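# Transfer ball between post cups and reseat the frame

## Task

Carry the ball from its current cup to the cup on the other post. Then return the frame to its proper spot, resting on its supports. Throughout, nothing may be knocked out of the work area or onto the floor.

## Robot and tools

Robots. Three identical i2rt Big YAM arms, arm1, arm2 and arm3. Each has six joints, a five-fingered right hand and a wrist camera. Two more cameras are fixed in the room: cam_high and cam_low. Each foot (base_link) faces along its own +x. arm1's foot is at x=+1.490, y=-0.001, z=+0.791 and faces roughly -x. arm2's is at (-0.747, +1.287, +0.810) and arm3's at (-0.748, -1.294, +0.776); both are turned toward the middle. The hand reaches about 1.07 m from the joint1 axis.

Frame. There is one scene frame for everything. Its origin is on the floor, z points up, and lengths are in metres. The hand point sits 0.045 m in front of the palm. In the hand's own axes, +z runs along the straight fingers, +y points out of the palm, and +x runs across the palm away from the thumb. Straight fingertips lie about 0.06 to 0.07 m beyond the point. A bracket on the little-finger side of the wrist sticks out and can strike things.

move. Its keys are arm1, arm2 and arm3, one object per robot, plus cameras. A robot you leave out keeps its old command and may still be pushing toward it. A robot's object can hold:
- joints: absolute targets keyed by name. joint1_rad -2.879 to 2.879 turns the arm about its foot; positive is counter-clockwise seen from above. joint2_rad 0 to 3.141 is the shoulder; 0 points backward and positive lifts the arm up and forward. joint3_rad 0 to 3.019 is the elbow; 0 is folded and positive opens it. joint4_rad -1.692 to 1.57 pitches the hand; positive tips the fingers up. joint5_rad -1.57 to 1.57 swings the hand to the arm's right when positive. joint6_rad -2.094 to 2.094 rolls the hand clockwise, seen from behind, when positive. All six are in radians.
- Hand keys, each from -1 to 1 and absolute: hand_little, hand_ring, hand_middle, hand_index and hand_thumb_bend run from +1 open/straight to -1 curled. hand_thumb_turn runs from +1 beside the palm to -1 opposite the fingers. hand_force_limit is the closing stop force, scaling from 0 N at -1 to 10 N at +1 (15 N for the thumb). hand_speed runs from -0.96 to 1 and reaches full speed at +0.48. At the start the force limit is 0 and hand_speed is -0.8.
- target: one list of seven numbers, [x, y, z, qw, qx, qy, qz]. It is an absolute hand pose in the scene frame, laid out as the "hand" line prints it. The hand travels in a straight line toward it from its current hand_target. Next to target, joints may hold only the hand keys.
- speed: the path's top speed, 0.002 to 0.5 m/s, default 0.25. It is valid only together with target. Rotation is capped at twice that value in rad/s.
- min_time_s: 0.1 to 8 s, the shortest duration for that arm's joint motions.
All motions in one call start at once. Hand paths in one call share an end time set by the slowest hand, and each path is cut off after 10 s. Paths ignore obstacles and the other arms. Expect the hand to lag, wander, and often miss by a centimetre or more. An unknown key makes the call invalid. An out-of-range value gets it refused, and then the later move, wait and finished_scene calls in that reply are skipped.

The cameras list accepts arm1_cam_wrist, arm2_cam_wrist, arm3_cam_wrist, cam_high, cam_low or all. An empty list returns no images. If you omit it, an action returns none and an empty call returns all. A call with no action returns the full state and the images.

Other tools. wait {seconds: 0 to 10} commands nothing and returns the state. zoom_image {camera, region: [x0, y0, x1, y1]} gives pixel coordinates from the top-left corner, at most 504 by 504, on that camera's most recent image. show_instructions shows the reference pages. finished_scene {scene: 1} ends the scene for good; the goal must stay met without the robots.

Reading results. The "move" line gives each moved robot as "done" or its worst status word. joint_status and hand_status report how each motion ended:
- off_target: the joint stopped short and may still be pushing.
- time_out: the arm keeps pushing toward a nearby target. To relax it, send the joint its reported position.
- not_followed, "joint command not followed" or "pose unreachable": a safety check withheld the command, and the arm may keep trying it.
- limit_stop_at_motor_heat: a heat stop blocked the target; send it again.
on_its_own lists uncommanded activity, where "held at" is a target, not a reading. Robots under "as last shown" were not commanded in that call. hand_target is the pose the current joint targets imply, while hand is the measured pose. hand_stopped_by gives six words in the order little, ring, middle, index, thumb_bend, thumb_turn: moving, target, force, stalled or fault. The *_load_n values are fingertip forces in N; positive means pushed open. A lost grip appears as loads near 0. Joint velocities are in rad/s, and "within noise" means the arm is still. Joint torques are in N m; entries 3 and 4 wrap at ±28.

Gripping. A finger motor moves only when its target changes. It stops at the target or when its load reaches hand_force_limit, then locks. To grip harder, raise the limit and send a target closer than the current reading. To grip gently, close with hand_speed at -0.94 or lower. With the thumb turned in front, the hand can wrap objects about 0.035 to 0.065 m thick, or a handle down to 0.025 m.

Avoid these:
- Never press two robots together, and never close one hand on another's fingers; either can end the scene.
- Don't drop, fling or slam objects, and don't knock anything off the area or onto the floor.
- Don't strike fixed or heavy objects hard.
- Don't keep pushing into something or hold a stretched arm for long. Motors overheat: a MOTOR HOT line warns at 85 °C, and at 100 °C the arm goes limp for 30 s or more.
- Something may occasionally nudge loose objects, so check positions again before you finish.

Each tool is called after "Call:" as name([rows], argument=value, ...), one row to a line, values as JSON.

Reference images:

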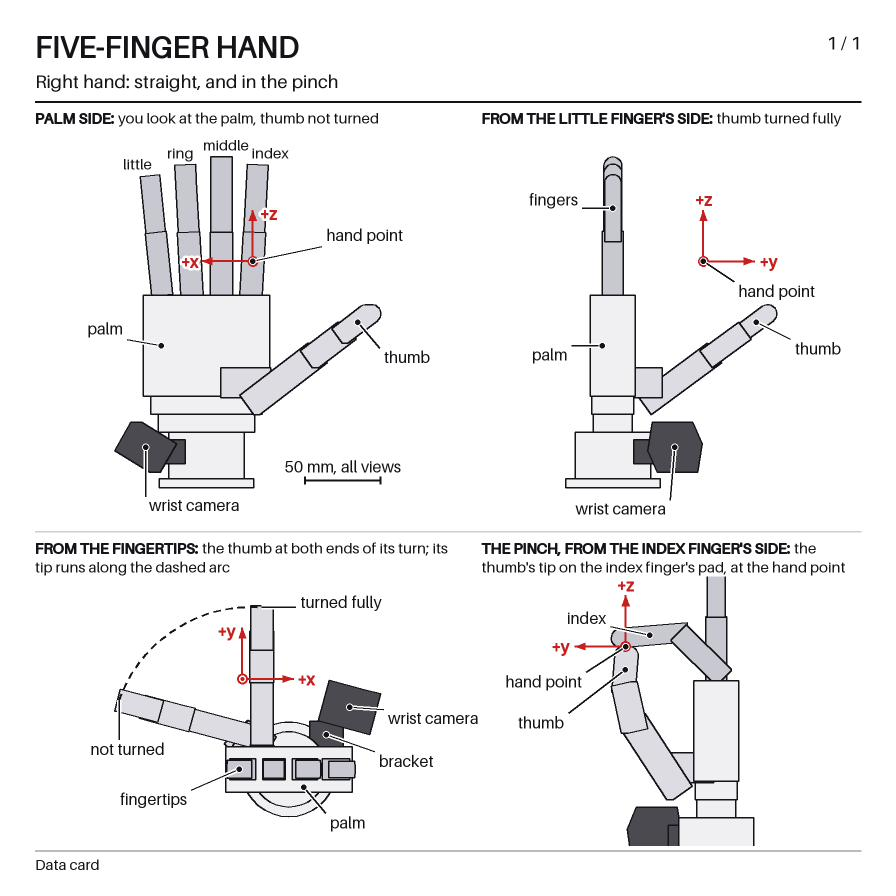

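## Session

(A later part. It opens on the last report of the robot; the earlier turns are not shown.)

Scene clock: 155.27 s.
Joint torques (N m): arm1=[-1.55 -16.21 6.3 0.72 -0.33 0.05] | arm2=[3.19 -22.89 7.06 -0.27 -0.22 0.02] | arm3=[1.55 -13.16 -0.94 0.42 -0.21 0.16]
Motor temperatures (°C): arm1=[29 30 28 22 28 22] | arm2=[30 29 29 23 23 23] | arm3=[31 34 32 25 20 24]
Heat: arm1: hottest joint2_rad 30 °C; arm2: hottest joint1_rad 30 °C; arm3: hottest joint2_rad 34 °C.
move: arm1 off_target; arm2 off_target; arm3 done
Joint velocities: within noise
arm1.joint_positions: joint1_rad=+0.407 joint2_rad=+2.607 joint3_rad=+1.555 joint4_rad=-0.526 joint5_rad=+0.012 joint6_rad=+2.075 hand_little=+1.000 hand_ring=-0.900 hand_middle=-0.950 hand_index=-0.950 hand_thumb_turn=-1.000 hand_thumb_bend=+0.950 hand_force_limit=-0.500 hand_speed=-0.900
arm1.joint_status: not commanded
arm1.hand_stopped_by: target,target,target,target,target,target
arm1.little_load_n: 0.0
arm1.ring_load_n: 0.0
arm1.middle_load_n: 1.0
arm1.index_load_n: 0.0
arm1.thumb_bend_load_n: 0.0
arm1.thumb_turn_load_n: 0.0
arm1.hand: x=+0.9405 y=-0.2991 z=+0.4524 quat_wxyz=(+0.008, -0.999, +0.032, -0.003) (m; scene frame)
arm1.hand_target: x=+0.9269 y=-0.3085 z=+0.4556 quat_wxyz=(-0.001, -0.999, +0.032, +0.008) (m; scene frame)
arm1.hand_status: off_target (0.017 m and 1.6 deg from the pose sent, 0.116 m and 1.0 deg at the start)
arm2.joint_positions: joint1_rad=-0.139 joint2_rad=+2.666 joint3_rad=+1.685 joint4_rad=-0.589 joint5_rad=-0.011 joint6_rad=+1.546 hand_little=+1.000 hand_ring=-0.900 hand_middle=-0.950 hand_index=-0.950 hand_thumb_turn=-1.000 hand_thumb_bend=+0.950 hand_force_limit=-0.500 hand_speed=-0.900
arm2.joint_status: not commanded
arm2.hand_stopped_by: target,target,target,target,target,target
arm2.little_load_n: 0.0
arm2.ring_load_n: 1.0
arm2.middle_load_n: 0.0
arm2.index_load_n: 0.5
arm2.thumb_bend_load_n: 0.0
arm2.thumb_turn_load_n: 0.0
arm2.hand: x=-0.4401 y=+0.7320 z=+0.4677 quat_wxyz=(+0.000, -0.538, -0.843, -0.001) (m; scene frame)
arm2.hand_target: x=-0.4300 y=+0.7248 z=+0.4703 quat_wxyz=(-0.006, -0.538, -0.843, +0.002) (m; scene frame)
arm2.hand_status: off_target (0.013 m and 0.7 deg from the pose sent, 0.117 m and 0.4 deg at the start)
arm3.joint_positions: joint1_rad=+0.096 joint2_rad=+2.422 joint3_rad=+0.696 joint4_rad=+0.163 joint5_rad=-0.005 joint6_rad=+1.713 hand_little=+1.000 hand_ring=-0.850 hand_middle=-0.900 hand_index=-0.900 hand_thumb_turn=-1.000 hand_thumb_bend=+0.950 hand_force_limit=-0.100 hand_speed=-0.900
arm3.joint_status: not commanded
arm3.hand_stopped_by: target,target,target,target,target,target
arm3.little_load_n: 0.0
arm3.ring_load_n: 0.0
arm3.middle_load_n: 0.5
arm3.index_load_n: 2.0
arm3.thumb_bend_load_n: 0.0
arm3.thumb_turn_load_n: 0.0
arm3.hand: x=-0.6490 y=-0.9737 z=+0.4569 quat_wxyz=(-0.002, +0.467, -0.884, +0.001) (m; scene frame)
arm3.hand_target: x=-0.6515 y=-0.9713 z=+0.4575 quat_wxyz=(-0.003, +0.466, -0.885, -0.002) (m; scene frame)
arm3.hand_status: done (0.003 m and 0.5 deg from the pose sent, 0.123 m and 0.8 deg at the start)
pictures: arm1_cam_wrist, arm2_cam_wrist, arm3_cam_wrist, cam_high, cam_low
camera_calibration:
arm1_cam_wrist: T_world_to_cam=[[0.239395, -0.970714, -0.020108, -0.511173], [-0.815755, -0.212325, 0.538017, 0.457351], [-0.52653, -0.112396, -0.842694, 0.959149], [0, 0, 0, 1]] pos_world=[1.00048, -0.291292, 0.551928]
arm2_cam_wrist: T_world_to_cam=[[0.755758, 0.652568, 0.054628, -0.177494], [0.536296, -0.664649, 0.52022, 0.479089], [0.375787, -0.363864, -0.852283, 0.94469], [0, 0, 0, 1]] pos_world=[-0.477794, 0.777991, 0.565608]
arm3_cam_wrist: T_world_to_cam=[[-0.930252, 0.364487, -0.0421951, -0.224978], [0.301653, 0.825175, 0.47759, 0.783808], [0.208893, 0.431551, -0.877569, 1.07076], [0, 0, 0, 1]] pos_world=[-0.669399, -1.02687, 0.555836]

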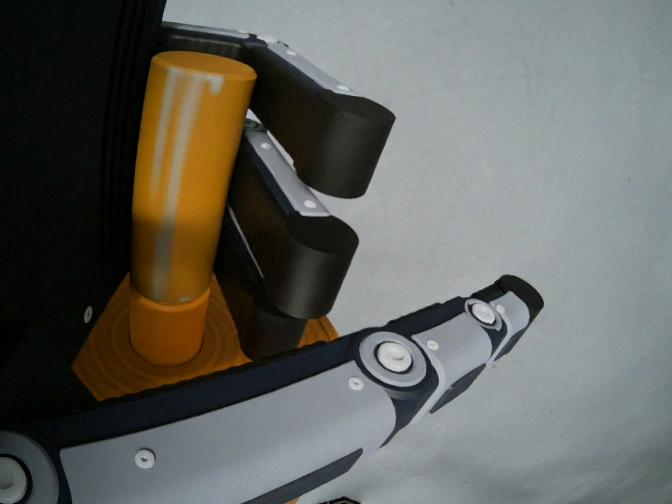

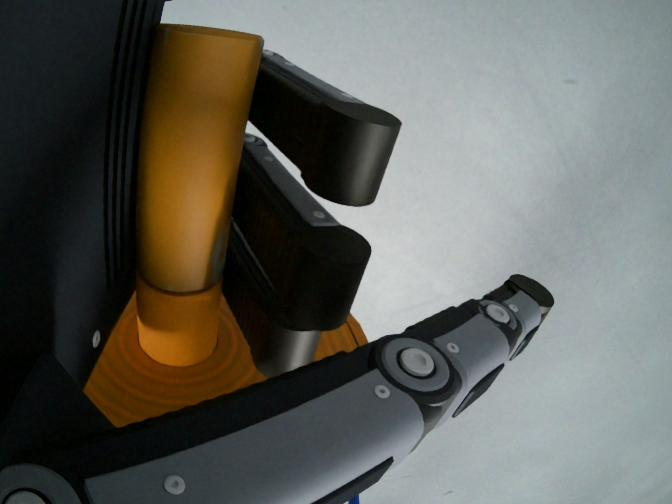

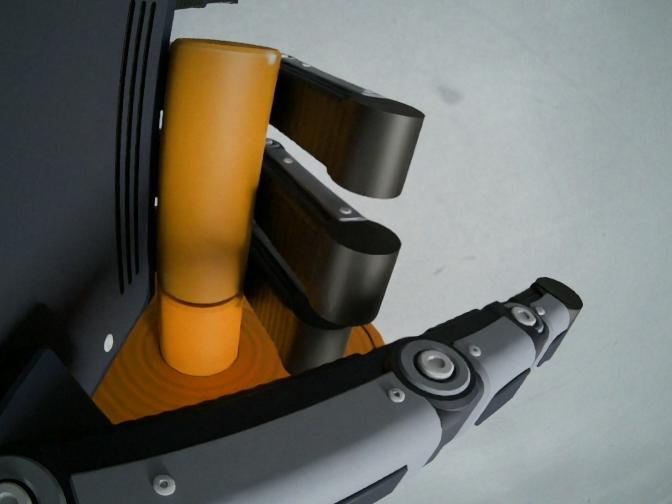

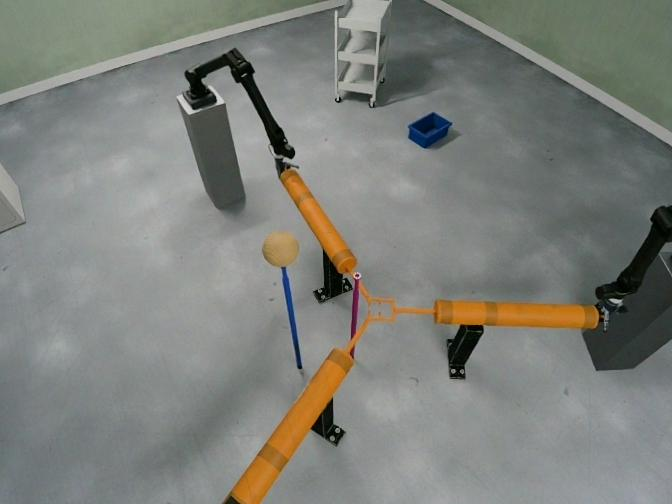

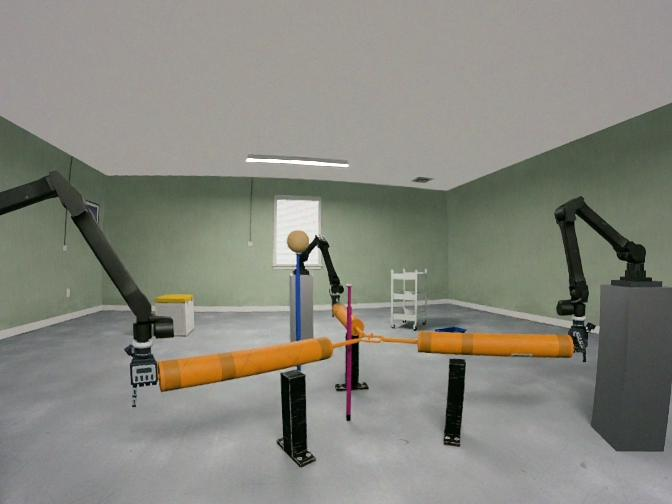

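Call:
move(arm1={"target": [0.9219, -0.3190, 0.4215, 0.001, 0.9994, -0.0323, -0.006], "speed": 0.02}, arm2={"target": [-0.4277, 0.7231, 0.4347, 0.004, 0.5380, 0.8430, -0.002], "speed": 0.02}, arm3={"target": [-0.6550, -0.9712, 0.4247, 0.002, -0.4656, 0.8850, 0.001], "speed": 0.02}, cameras=["all"])

Call:
zoom_image(camera="cam_high", region=[420, 280, 620, 400])

Call:
zoom_image(camera="cam_high", region=[330, 290, 440, 340])

Call:
zoom_image(camera="cam_low", region=[120, 340, 340, 480])

Call:
zoom_image(camera="cam_low", region=[400, 320, 620, 460])

Call:
zoom_image(camera="cam_high", region=[250, 220, 450, 380])

Scene clock: 160.43 s.
Joint torques (N m): arm1=[-0.44 -16.73 6.89 0.77 -0.32 0.07] | arm2=[3.55 -22.65 7.35 -0.08 -0.2 0.03] | arm3=[1.32 -12.86 -1.21 0.46 -0.09 0.15]
Motor temperatures (°C): arm1=[29 30 28 22 28 22] | arm2=[30 29 29 23 23 23] | arm3=[31 34 31 25 20 24]
Heat: arm1: hottest joint2_rad 30 °C; arm2: hottest joint1_rad 30 °C; arm3: hottest joint2_rad 34 °C.
move: arm1 off_target; arm2 off_target; arm3 done
Joint velocities: within noise
arm1.joint_positions: joint1_rad=+0.408 joint2_rad=+2.693 joint3_rad=+1.632 joint4_rad=-0.526 joint5_rad=+0.008 joint6_rad=+2.081 hand_little=+1.000 hand_ring=-0.900 hand_middle=-0.950 hand_index=-0.950 hand_thumb_turn=-1.000 hand_thumb_bend=+0.950 hand_force_limit=-0.500 hand_speed=-0.900
arm1.joint_status: not commanded
arm1.hand_stopped_by: target,target,target,target,target,target
arm1.little_load_n: 0.0
arm1.ring_load_n: 0.0
arm1.middle_load_n: 0.5
arm1.index_load_n: 0.0
arm1.thumb_bend_load_n: 0.0
arm1.thumb_turn_load_n: 0.0
arm1.hand: x=+0.9363 y=-0.3018 z=+0.4190 quat_wxyz=(+0.008, -0.999, +0.035, -0.007) (m; scene frame)
arm1.hand_target: x=+0.9227 y=-0.3188 z=+0.4223 quat_wxyz=(-0.001, -0.999, +0.032, +0.006) (m; scene frame)
arm1.hand_status: off_target (0.023 m and 1.9 deg from the pose sent, 0.041 m and 1.4 deg at the start)
arm2.joint_positions: joint1_rad=-0.139 joint2_rad=+2.747 joint3_rad=+1.748 joint4_rad=-0.582 joint5_rad=-0.009 joint6_rad=+1.549 hand_little=+1.000 hand_ring=-0.900 hand_middle=-0.950 hand_index=-0.950 hand_thumb_turn=-1.000 hand_thumb_bend=+0.950 hand_force_limit=-0.500 hand_speed=-0.900
arm2.joint_status: not commanded
arm2.hand_stopped_by: target,target,target,target,target,target
arm2.little_load_n: 0.0
arm2.ring_load_n: 1.5
arm2.middle_load_n: 0.0
arm2.index_load_n: 0.0
arm2.thumb_bend_load_n: 0.0
arm2.thumb_turn_load_n: 0.0
arm2.hand: x=-0.4405 y=+0.7318 z=+0.4338 quat_wxyz=(+0.004, -0.539, -0.842, -0.003) (m; scene frame)
arm2.hand_target: x=-0.4279 y=+0.7235 z=+0.4351 quat_wxyz=(-0.004, -0.538, -0.843, +0.002) (m; scene frame)
arm2.hand_status: off_target (0.016 m and 1.1 deg from the pose sent, 0.036 m and 0.5 deg at the start)
arm3.joint_positions: joint1_rad=+0.110 joint2_rad=+2.524 joint3_rad=+0.749 joint4_rad=+0.212 joint5_rad=-0.007 joint6_rad=+1.726 hand_little=+1.000 hand_ring=-0.850 hand_middle=-0.900 hand_index=-0.900 hand_thumb_turn=-1.000 hand_thumb_bend=+0.950 hand_force_limit=-0.100 hand_speed=-0.900
arm3.joint_status: not commanded
arm3.hand_stopped_by: target,target,target,target,target,target
arm3.little_load_n: 0.0
arm3.ring_load_n: 0.0
arm3.middle_load_n: 0.5
arm3.index_load_n: 1.5
arm3.thumb_bend_load_n: 0.0
arm3.thumb_turn_load_n: 0.0
arm3.hand: x=-0.6530 y=-0.9721 z=+0.4260 quat_wxyz=(-0.001, +0.467, -0.884, +0.000) (m; scene frame)
arm3.hand_target: x=-0.6550 y=-0.9711 z=+0.4247 quat_wxyz=(-0.002, +0.466, -0.885, -0.001) (m; scene frame)
arm3.hand_status: done (0.003 m and 0.3 deg from the pose sent, 0.033 m and 0.3 deg at the start)
pictures: arm1_cam_wrist, arm2_cam_wrist, arm3_cam_wrist, cam_high, cam_low
camera_calibration:
arm1_cam_wrist: T_world_to_cam=[[0.234347, -0.971975, -0.0186078, -0.509655], [-0.82181, -0.208294, 0.530323, 0.481454], [-0.519336, -0.108987, -0.847592, 0.924792], [0, 0, 0, 1]] pos_world=[0.995377, -0.294298, 0.519037]
arm2_cam_wrist: T_world_to_cam=[[0.757846, 0.650064, 0.0555454, -0.172703], [0.537344, -0.670183, 0.511972, 0.505005], [0.37004, -0.358149, -0.857204, 0.911295], [0, 0, 0, 1]] pos_world=[-0.477695, 0.777094, 0.53221]
arm3_cam_wrist: T_world_to_cam=[[-0.930581, 0.363916, -0.0398043, -0.232389], [0.302152, 0.824898, 0.477752, 0.798573], [0.206696, 0.43256, -0.877592, 1.04331], [0, 0, 0, 1]] pos_world=[-0.673195, -1.02547, 0.524833]

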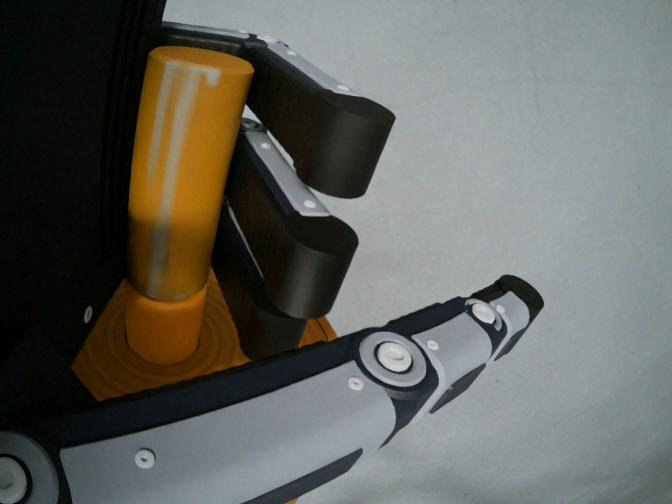

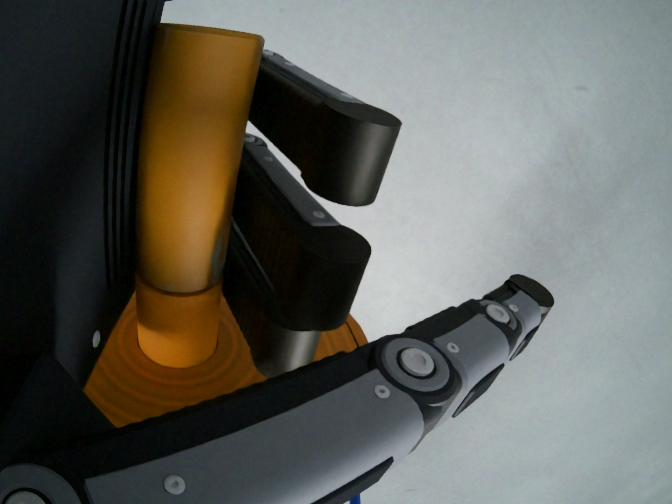

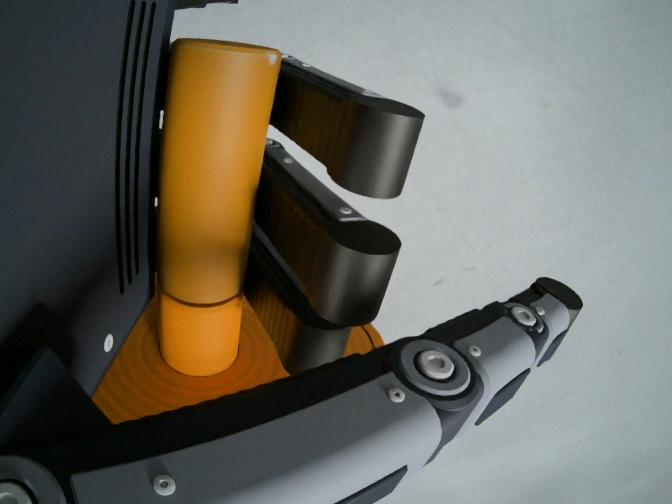

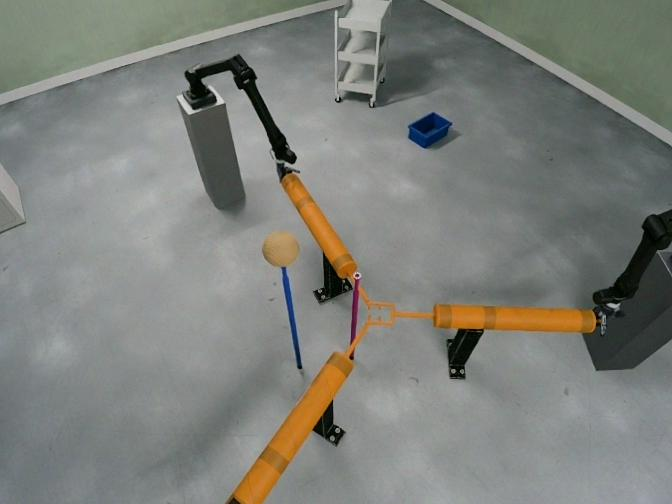

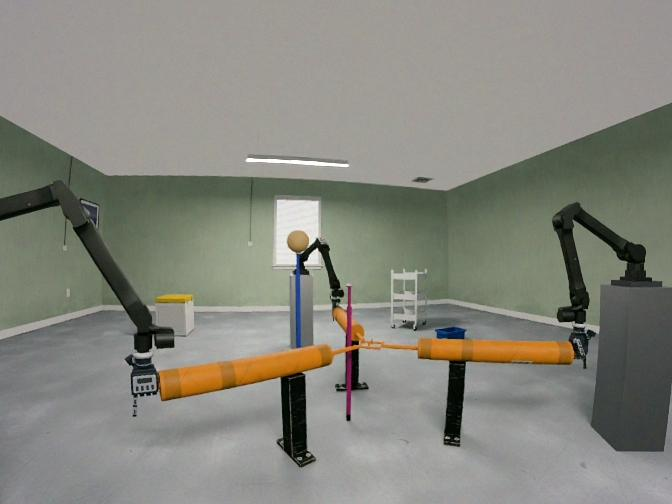

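Scaled by 2.520 from the camera's 672x504 image, which has a finer 960x720 frame.

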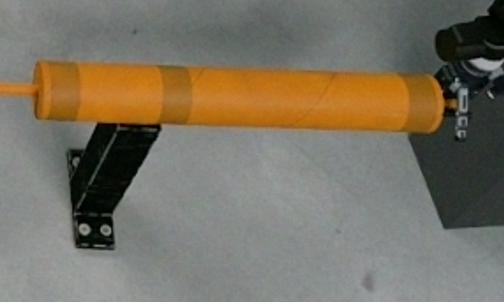

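Scaled by 4.582 from the camera's 672x504 image, which has a finer 960x720 frame.

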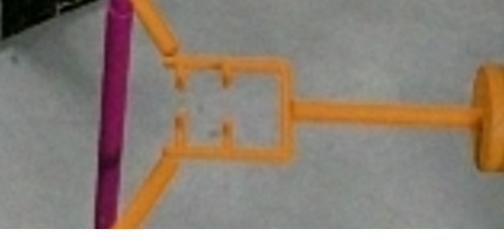

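Scaled by 2.291 from the camera's 672x504 image, which has a finer 960x720 frame.

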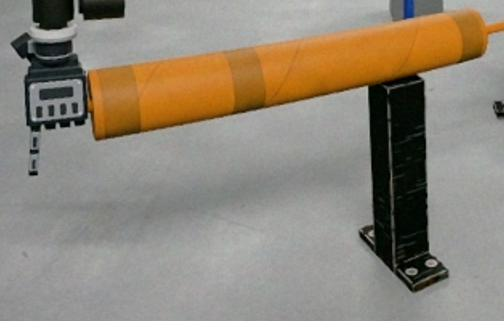

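Scaled by 2.291 from the camera's 672x504 image, which has a finer 960x720 frame.

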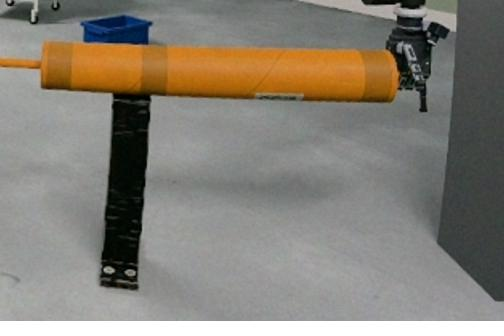

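Scaled by 2.520 from the camera's 672x504 image, which has a finer 960x720 frame.

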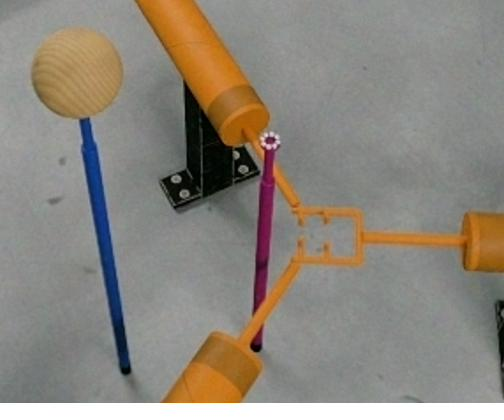

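Call:
move(cameras=["all"])

Scene clock: 161.27 s.
Joint torques (N m): arm1=[0.21 -16.62 6.87 0.61 -0.29 0.16] | arm2=[3.43 -22.59 7.36 -0.1 -0.2 0.02] | arm3=[1.38 -12.92 -1.21 0.49 -0.09 0.15]
Motor temperatures (°C): arm1=[29 30 28 22 28 22] | arm2=[30 29 29 23 23 23] | arm3=[31 34 31 25 20 24]
Heat: arm1: hottest joint2_rad 30 °C; arm2: hottest joint1_rad 30 °C; arm3: hottest joint2_rad 34 °C.
Joint velocities: within noise
arm1.joint_positions: joint1_rad=+0.408 joint2_rad=+2.693 joint3_rad=+1.632 joint4_rad=-0.526 joint5_rad=+0.008 joint6_rad=+2.081 hand_little=+1.000 hand_ring=-0.900 hand_middle=-0.950 hand_index=-0.950 hand_thumb_turn=-1.000 hand_thumb_bend=+0.950 hand_force_limit=-0.500 hand_speed=-0.900
arm1.joint_status: not commanded
arm1.hand_stopped_by: target,target,target,target,target,target
arm1.little_load_n: 0.0
arm1.ring_load_n: 0.0
arm1.middle_load_n: 0.5
arm1.index_load_n: 0.0
arm1.thumb_bend_load_n: 0.0
arm1.thumb_turn_load_n: 0.0
arm1.hand: x=+0.9363 y=-0.3018 z=+0.4190 quat_wxyz=(+0.008, -0.999, +0.035, -0.007) (m; scene frame)
arm1.hand_target: x=+0.9227 y=-0.3188 z=+0.4223 quat_wxyz=(-0.001, -0.999, +0.032, +0.006) (m; scene frame)
arm1.hand_status: off_target (0.023 m and 1.9 deg from the pose sent, 0.041 m and 1.4 deg at the start)
arm2.joint_positions: joint1_rad=-0.139 joint2_rad=+2.747 joint3_rad=+1.748 joint4_rad=-0.582 joint5_rad=-0.009 joint6_rad=+1.549 hand_little=+1.000 hand_ring=-0.900 hand_middle=-0.950 hand_index=-0.950 hand_thumb_turn=-1.000 hand_thumb_bend=+0.950 hand_force_limit=-0.500 hand_speed=-0.900
arm2.joint_status: not commanded
arm2.hand_stopped_by: target,target,target,target,target,target
arm2.little_load_n: 0.0
arm2.ring_load_n: 1.5
arm2.middle_load_n: 0.0
arm2.index_load_n: 0.0
arm2.thumb_bend_load_n: 0.0
arm2.thumb_turn_load_n: 0.0
arm2.hand: x=-0.4405 y=+0.7318 z=+0.4338 quat_wxyz=(+0.004, -0.539, -0.842, -0.003) (m; scene frame)
arm2.hand_target: x=-0.4279 y=+0.7235 z=+0.4351 quat_wxyz=(-0.004, -0.538, -0.843, +0.002) (m; scene frame)
arm2.hand_status: off_target (0.016 m and 1.1 deg from the pose sent, 0.036 m and 0.5 deg at the start)
arm3.joint_positions: joint1_rad=+0.110 joint2_rad=+2.524 joint3_rad=+0.749 joint4_rad=+0.212 joint5_rad=-0.007 joint6_rad=+1.726 hand_little=+1.000 hand_ring=-0.850 hand_middle=-0.900 hand_index=-0.900 hand_thumb_turn=-1.000 hand_thumb_bend=+0.950 hand_force_limit=-0.100 hand_speed=-0.900
arm3.joint_status: not commanded
arm3.hand_stopped_by: target,target,target,target,target,target
arm3.little_load_n: 0.0
arm3.ring_load_n: 0.0
arm3.middle_load_n: 0.5
arm3.index_load_n: 1.5
arm3.thumb_bend_load_n: 0.0
arm3.thumb_turn_load_n: 0.0
arm3.hand: x=-0.6530 y=-0.9721 z=+0.4260 quat_wxyz=(-0.001, +0.467, -0.884, +0.000) (m; scene frame)
arm3.hand_target: x=-0.6550 y=-0.9711 z=+0.4247 quat_wxyz=(-0.002, +0.466, -0.885, -0.001) (m; scene frame)
arm3.hand_status: done (0.003 m and 0.3 deg from the pose sent, 0.033 m and 0.3 deg at the start)
pictures: arm1_cam_wrist, arm2_cam_wrist, arm3_cam_wrist, cam_high, cam_low
camera_calibration:
arm1_cam_wrist: T_world_to_cam=[[0.234347, -0.971975, -0.0186078, -0.509655], [-0.82181, -0.208294, 0.530323, 0.481454], [-0.519336, -0.108987, -0.847592, 0.924792], [0, 0, 0, 1]] pos_world=[0.995377, -0.294298, 0.519037]
arm2_cam_wrist: T_world_to_cam=[[0.757846, 0.650064, 0.0555454, -0.172703], [0.537344, -0.670183, 0.511972, 0.505005], [0.37004, -0.358149, -0.857204, 0.911295], [0, 0, 0, 1]] pos_world=[-0.477695, 0.777094, 0.53221]
arm3_cam_wrist: T_world_to_cam=[[-0.930581, 0.363916, -0.0398043, -0.232389], [0.302152, 0.824898, 0.477752, 0.798573], [0.206696, 0.43256, -0.877592, 1.04331], [0, 0, 0, 1]] pos_world=[-0.673195, -1.02547, 0.524833]

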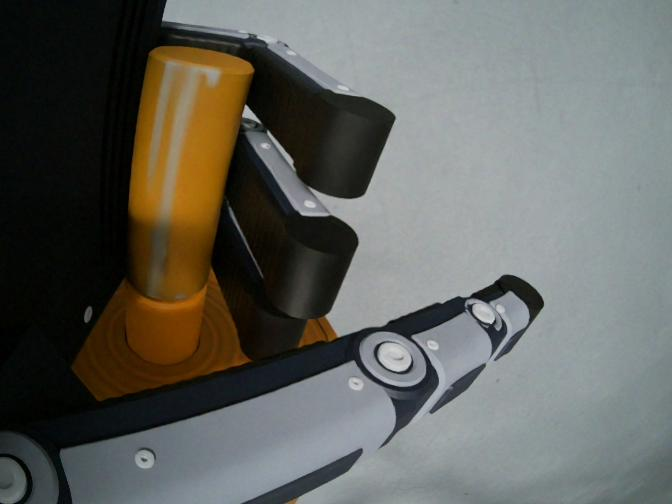

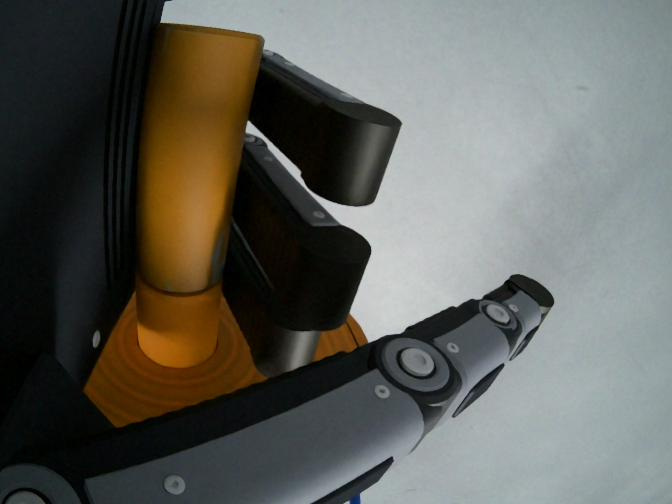

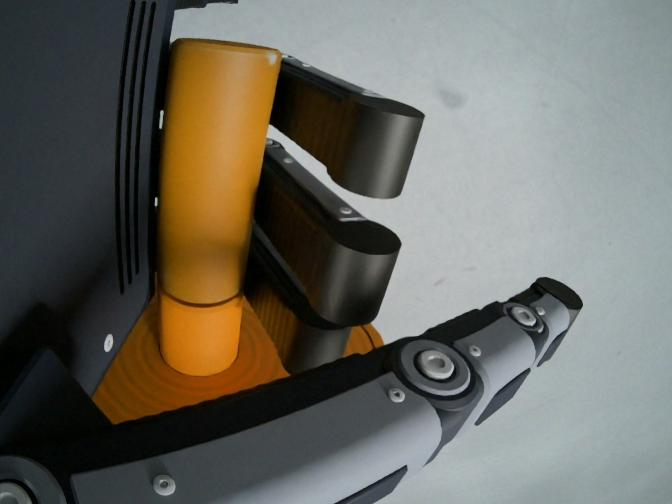

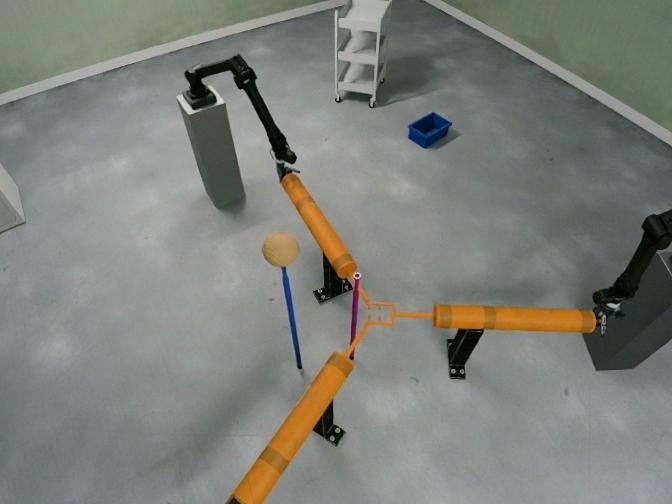

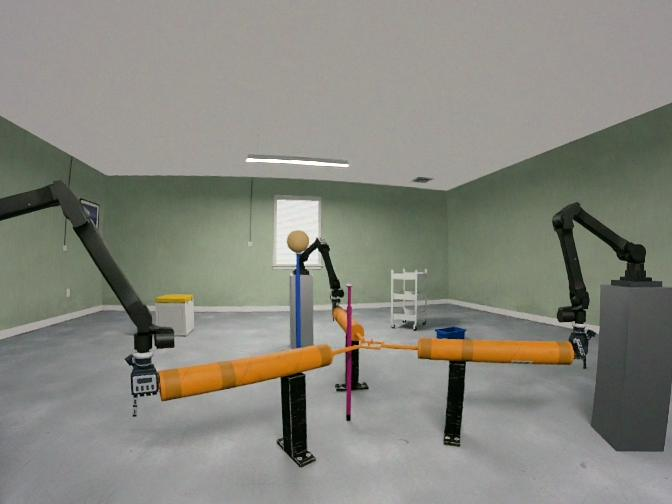

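Call:
zoom_image(camera="cam_low", region=[240, 320, 500, 480])

Call:
zoom_image(camera="cam_high", region=[290, 240, 510, 450])

Scaled by 1.938 from the camera's 672x504 image, which has a finer 960x720 frame.

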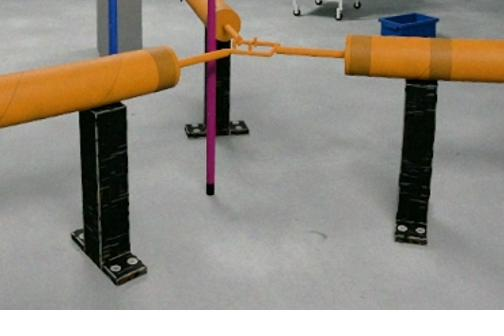

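Scaled by 2.291 from the camera's 672x504 image, which has a finer 960x720 frame.

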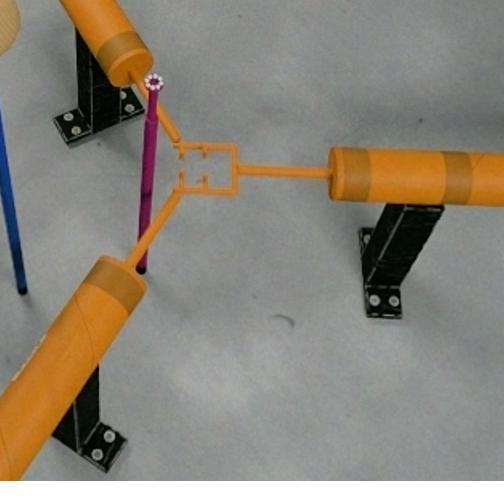

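Call:
move(arm1={"target": [0.9363, -0.3018, 0.419, 0.008, -0.999, 0.035, -0.007], "speed": 0.05}, arm2={"target": [-0.4405, 0.7318, 0.4338, 0.004, -0.539, -0.842, -0.003], "speed": 0.05}, cameras=["cam_high", "cam_low"])

Scene clock: 162.80 s.
Joint torques (N m): arm1=[-1.73 -17.67 4 0.42 -0.11 0.07] | arm2=[2.55 -23.59 4.71 0.02 -0.17 -0.08] | arm3=[1.38 -12.92 -1.24 0.49 -0.09 0.15]
Motor temperatures (°C): arm1=[29 30 28 22 28 22] | arm2=[30 29 29 23 23 23] | arm3=[31 34 31 25 20 24]
Heat: arm1: hottest joint2_rad 30 °C; arm2: hottest joint1_rad 30 °C; arm3: hottest joint2_rad 34 °C.
move: arm1 done; arm2 done
Joint velocities: within noise
arm1.joint_positions: joint1_rad=+0.408 joint2_rad=+2.693 joint3_rad=+1.632 joint4_rad=-0.526 joint5_rad=+0.008 joint6_rad=+2.081 hand_little=+1.000 hand_ring=-0.900 hand_middle=-0.950 hand_index=-0.950 hand_thumb_turn=-1.000 hand_thumb_bend=+0.950 hand_force_limit=-0.500 hand_speed=-0.900
arm1.joint_status: not commanded
arm1.hand_stopped_by: target,target,target,target,target,target
arm1.little_load_n: 0.0
arm1.ring_load_n: 0.0
arm1.middle_load_n: 0.5
arm1.index_load_n: 0.0
arm1.thumb_bend_load_n: 0.0
arm1.thumb_turn_load_n: 0.0
arm1.hand: x=+0.9363 y=-0.3018 z=+0.4190 quat_wxyz=(+0.008, -0.999, +0.035, -0.007) (m; scene frame)
arm1.hand_target: x=+0.9363 y=-0.3019 z=+0.4189 quat_wxyz=(+0.008, -0.999, +0.035, -0.007) (m; scene frame)
arm1.hand_status: done (0.000 m and 0.1 deg from the pose sent, 0.000 m and 0.1 deg at the start)
arm2.joint_positions: joint1_rad=-0.139 joint2_rad=+2.747 joint3_rad=+1.748 joint4_rad=-0.582 joint5_rad=-0.009 joint6_rad=+1.549 hand_little=+1.000 hand_ring=-0.900 hand_middle=-0.950 hand_index=-0.950 hand_thumb_turn=-1.000 hand_thumb_bend=+0.950 hand_force_limit=-0.500 hand_speed=-0.900
arm2.joint_status: not commanded
arm2.hand_stopped_by: target,target,target,target,target,target
arm2.little_load_n: 0.0
arm2.ring_load_n: 1.5
arm2.middle_load_n: 0.0
arm2.index_load_n: 0.0
arm2.thumb_bend_load_n: 0.0
arm2.thumb_turn_load_n: 0.0
arm2.hand: x=-0.4405 y=+0.7318 z=+0.4338 quat_wxyz=(+0.004, -0.539, -0.842, -0.003) (m; scene frame)
arm2.hand_target: x=-0.4406 y=+0.7318 z=+0.4338 quat_wxyz=(+0.004, -0.539, -0.842, -0.003) (m; scene frame)
arm2.hand_status: done (0.000 m and 0.1 deg from the pose sent, 0.000 m and 0.1 deg at the start)
arm3: as last shown
pictures: cam_high, cam_low

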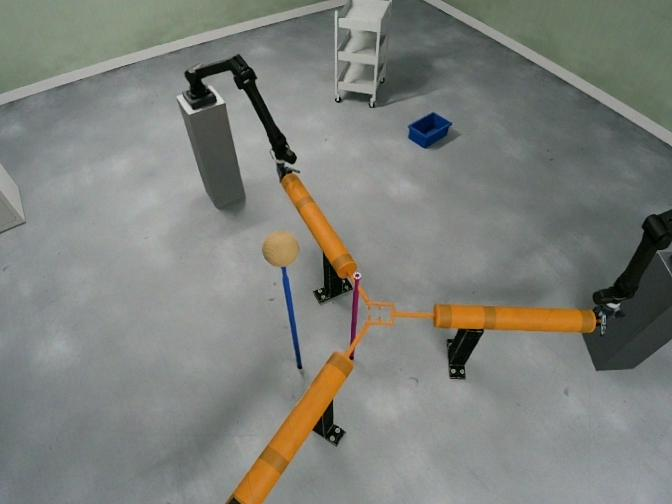

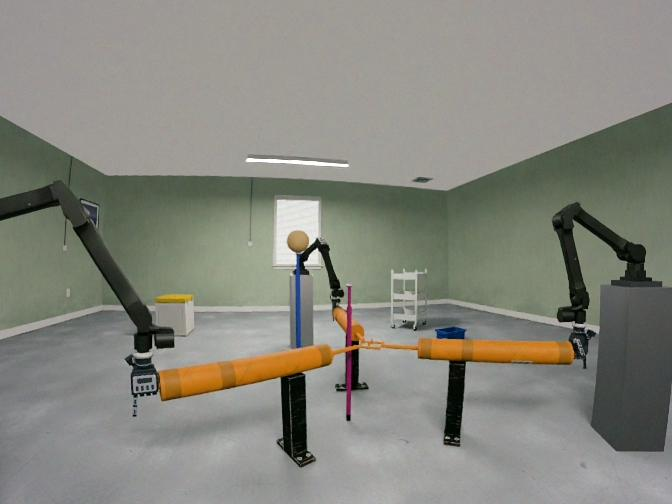

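Call:
move(arm1={"joints": {"hand_index": 1, "hand_middle": 1, "hand_ring": 1, "hand_speed": -0.75}}, arm2={"joints": {"hand_index": 1, "hand_middle": 1, "hand_ring": 1, "hand_speed": -0.75}}, arm3={"joints": {"hand_index": 1, "hand_middle": 1, "hand_ring": 1, "hand_speed": -0.75}}, cameras=["all"])

Scene clock: 166.40 s.
Joint torques (N m): arm1=[-1.2 -17.38 3.96 0.62 -0.13 -0.01] | arm2=[2.49 -23.59 4.71 0.01 -0.15 -0.09] | arm3=[1.32 -12.92 -1.21 0.49 -0.07 0.15]
Motor temperatures (°C): arm1=[29 30 27 22 28 22] | arm2=[30 29 29 23 23 23] | arm3=[31 34 31 25 20 24]
Heat: arm1: hottest joint2_rad 30 °C; arm2: hottest joint1_rad 30 °C; arm3: hottest joint2_rad 34 °C.
move: arm1 done; arm2 done; arm3 done
Joint velocities: within noise
arm1.joint_positions: joint1_rad=+0.408 joint2_rad=+2.693 joint3_rad=+1.632 joint4_rad=-0.526 joint5_rad=+0.009 joint6_rad=+2.081 hand_little=+1.000 hand_ring=+1.000 hand_middle=+1.000 hand_index=+1.000 hand_thumb_turn=-1.000 hand_thumb_bend=+0.950 hand_force_limit=-0.500 hand_speed=-0.750
arm1.joint_status: all done
arm1.hand_stopped_by: target,target,target,target,target,target
arm1.little_load_n: 0.0
arm1.ring_load_n: 0.0
arm1.middle_load_n: 0.0
arm1.index_load_n: 0.0
arm1.thumb_bend_load_n: 0.0
arm1.thumb_turn_load_n: 0.0
arm1.hand: x=+0.9362 y=-0.3017 z=+0.4190 quat_wxyz=(+0.009, -0.999, +0.035, -0.007) (m; scene frame)
arm1.hand_target: x=+0.9363 y=-0.3018 z=+0.4189 quat_wxyz=(+0.008, -0.999, +0.035, -0.007) (m; scene frame)
arm1.hand_status: not commanded
arm2.joint_positions: joint1_rad=-0.139 joint2_rad=+2.747 joint3_rad=+1.748 joint4_rad=-0.582 joint5_rad=-0.009 joint6_rad=+1.549 hand_little=+1.000 hand_ring=+1.000 hand_middle=+1.000 hand_index=+1.000 hand_thumb_turn=-1.000 hand_thumb_bend=+0.950 hand_force_limit=-0.500 hand_speed=-0.750
arm2.joint_status: all done
arm2.hand_stopped_by: target,target,target,target,target,target
arm2.little_load_n: 0.0
arm2.ring_load_n: 0.0
arm2.middle_load_n: 0.0
arm2.index_load_n: 0.0
arm2.thumb_bend_load_n: 0.0
arm2.thumb_turn_load_n: 0.0
arm2.hand: x=-0.4405 y=+0.7318 z=+0.4338 quat_wxyz=(+0.004, -0.539, -0.842, -0.003) (m; scene frame)
arm2.hand_target: x=-0.4406 y=+0.7318 z=+0.4338 quat_wxyz=(+0.004, -0.539, -0.842, -0.003) (m; scene frame)
arm2.hand_status: not commanded
arm3.joint_positions: joint1_rad=+0.110 joint2_rad=+2.524 joint3_rad=+0.749 joint4_rad=+0.212 joint5_rad=-0.007 joint6_rad=+1.726 hand_little=+1.000 hand_ring=+1.000 hand_middle=+1.000 hand_index=+1.000 hand_thumb_turn=-1.000 hand_thumb_bend=+0.950 hand_force_limit=-0.100 hand_speed=-0.750
arm3.joint_status: all done
arm3.hand_stopped_by: target,target,target,target,target,target
arm3.little_load_n: 0.5
arm3.ring_load_n: 0.0
arm3.middle_load_n: 0.0
arm3.index_load_n: 0.0
arm3.thumb_bend_load_n: -0.5
arm3.thumb_turn_load_n: 0.0
arm3.hand: x=-0.6530 y=-0.9721 z=+0.4260 quat_wxyz=(-0.001, +0.467, -0.884, +0.000) (m; scene frame)
arm3.hand_target: x=-0.6550 y=-0.9711 z=+0.4247 quat_wxyz=(-0.002, +0.466, -0.885, -0.001) (m; scene frame)
arm3.hand_status: not commanded
pictures: arm1_cam_wrist, arm2_cam_wrist, arm3_cam_wrist, cam_high, cam_low
camera_calibration:
arm1_cam_wrist: T_world_to_cam=[[0.234362, -0.971964, -0.0189921, -0.509468], [-0.821721, -0.208499, 0.53038, 0.481275], [-0.51947, -0.108695, -0.847547, 0.924988], [0, 0, 0, 1]] pos_world=[0.995377, -0.294298, 0.519037]
arm2_cam_wrist: T_world_to_cam=[[0.757846, 0.650064, 0.0555454, -0.172703], [0.537344, -0.670183, 0.511972, 0.505005], [0.37004, -0.358149, -0.857204, 0.911295], [0, 0, 0, 1]] pos_world=[-0.477695, 0.777094, 0.53221]
arm3_cam_wrist: T_world_to_cam=[[-0.930581, 0.363916, -0.0398043, -0.232389], [0.302152, 0.824898, 0.477752, 0.798573], [0.206696, 0.43256, -0.877592, 1.04331], [0, 0, 0, 1]] pos_world=[-0.673195, -1.02547, 0.524833]

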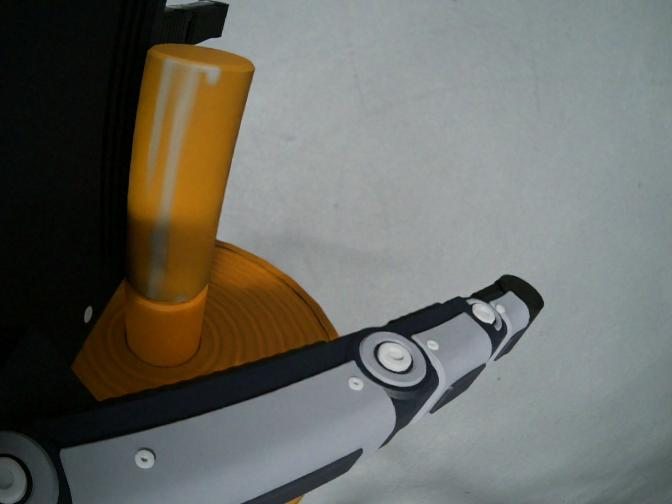

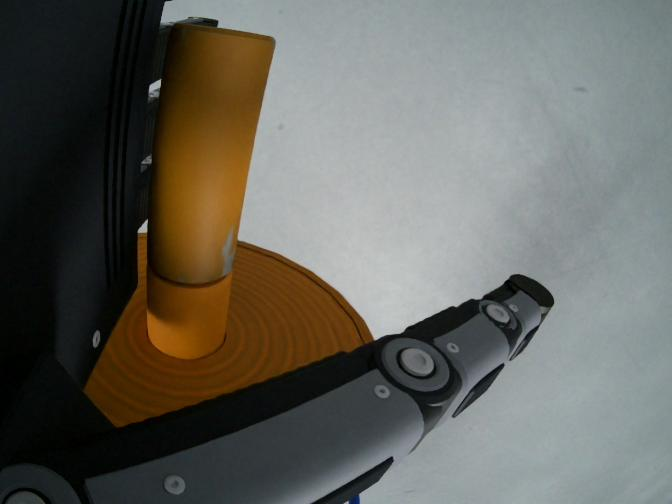

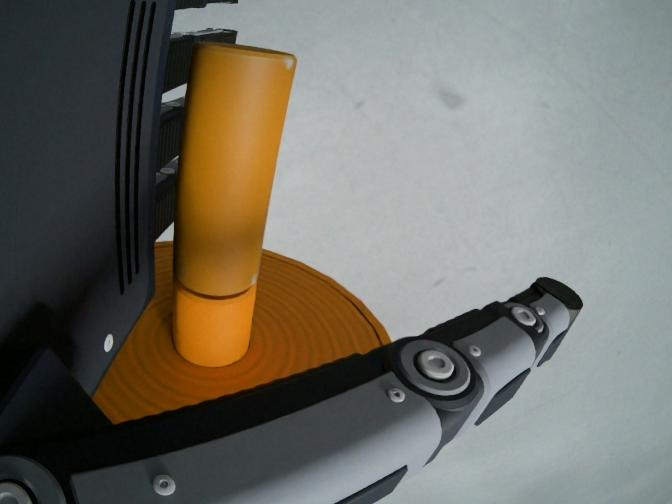

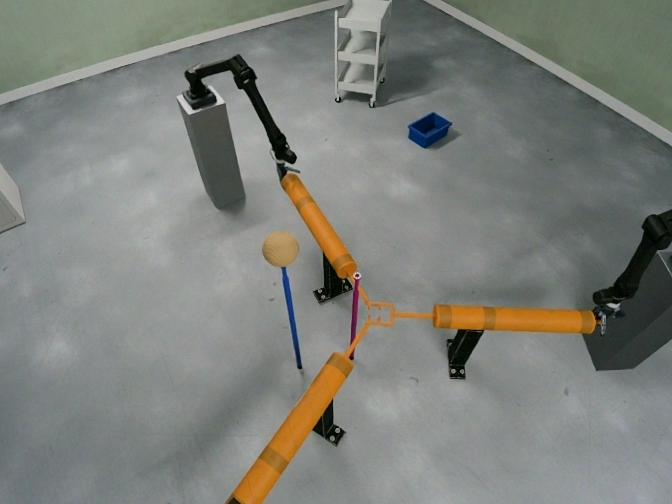

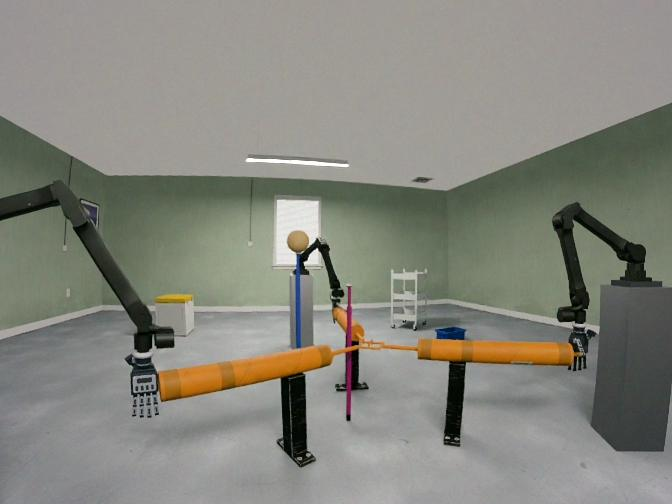

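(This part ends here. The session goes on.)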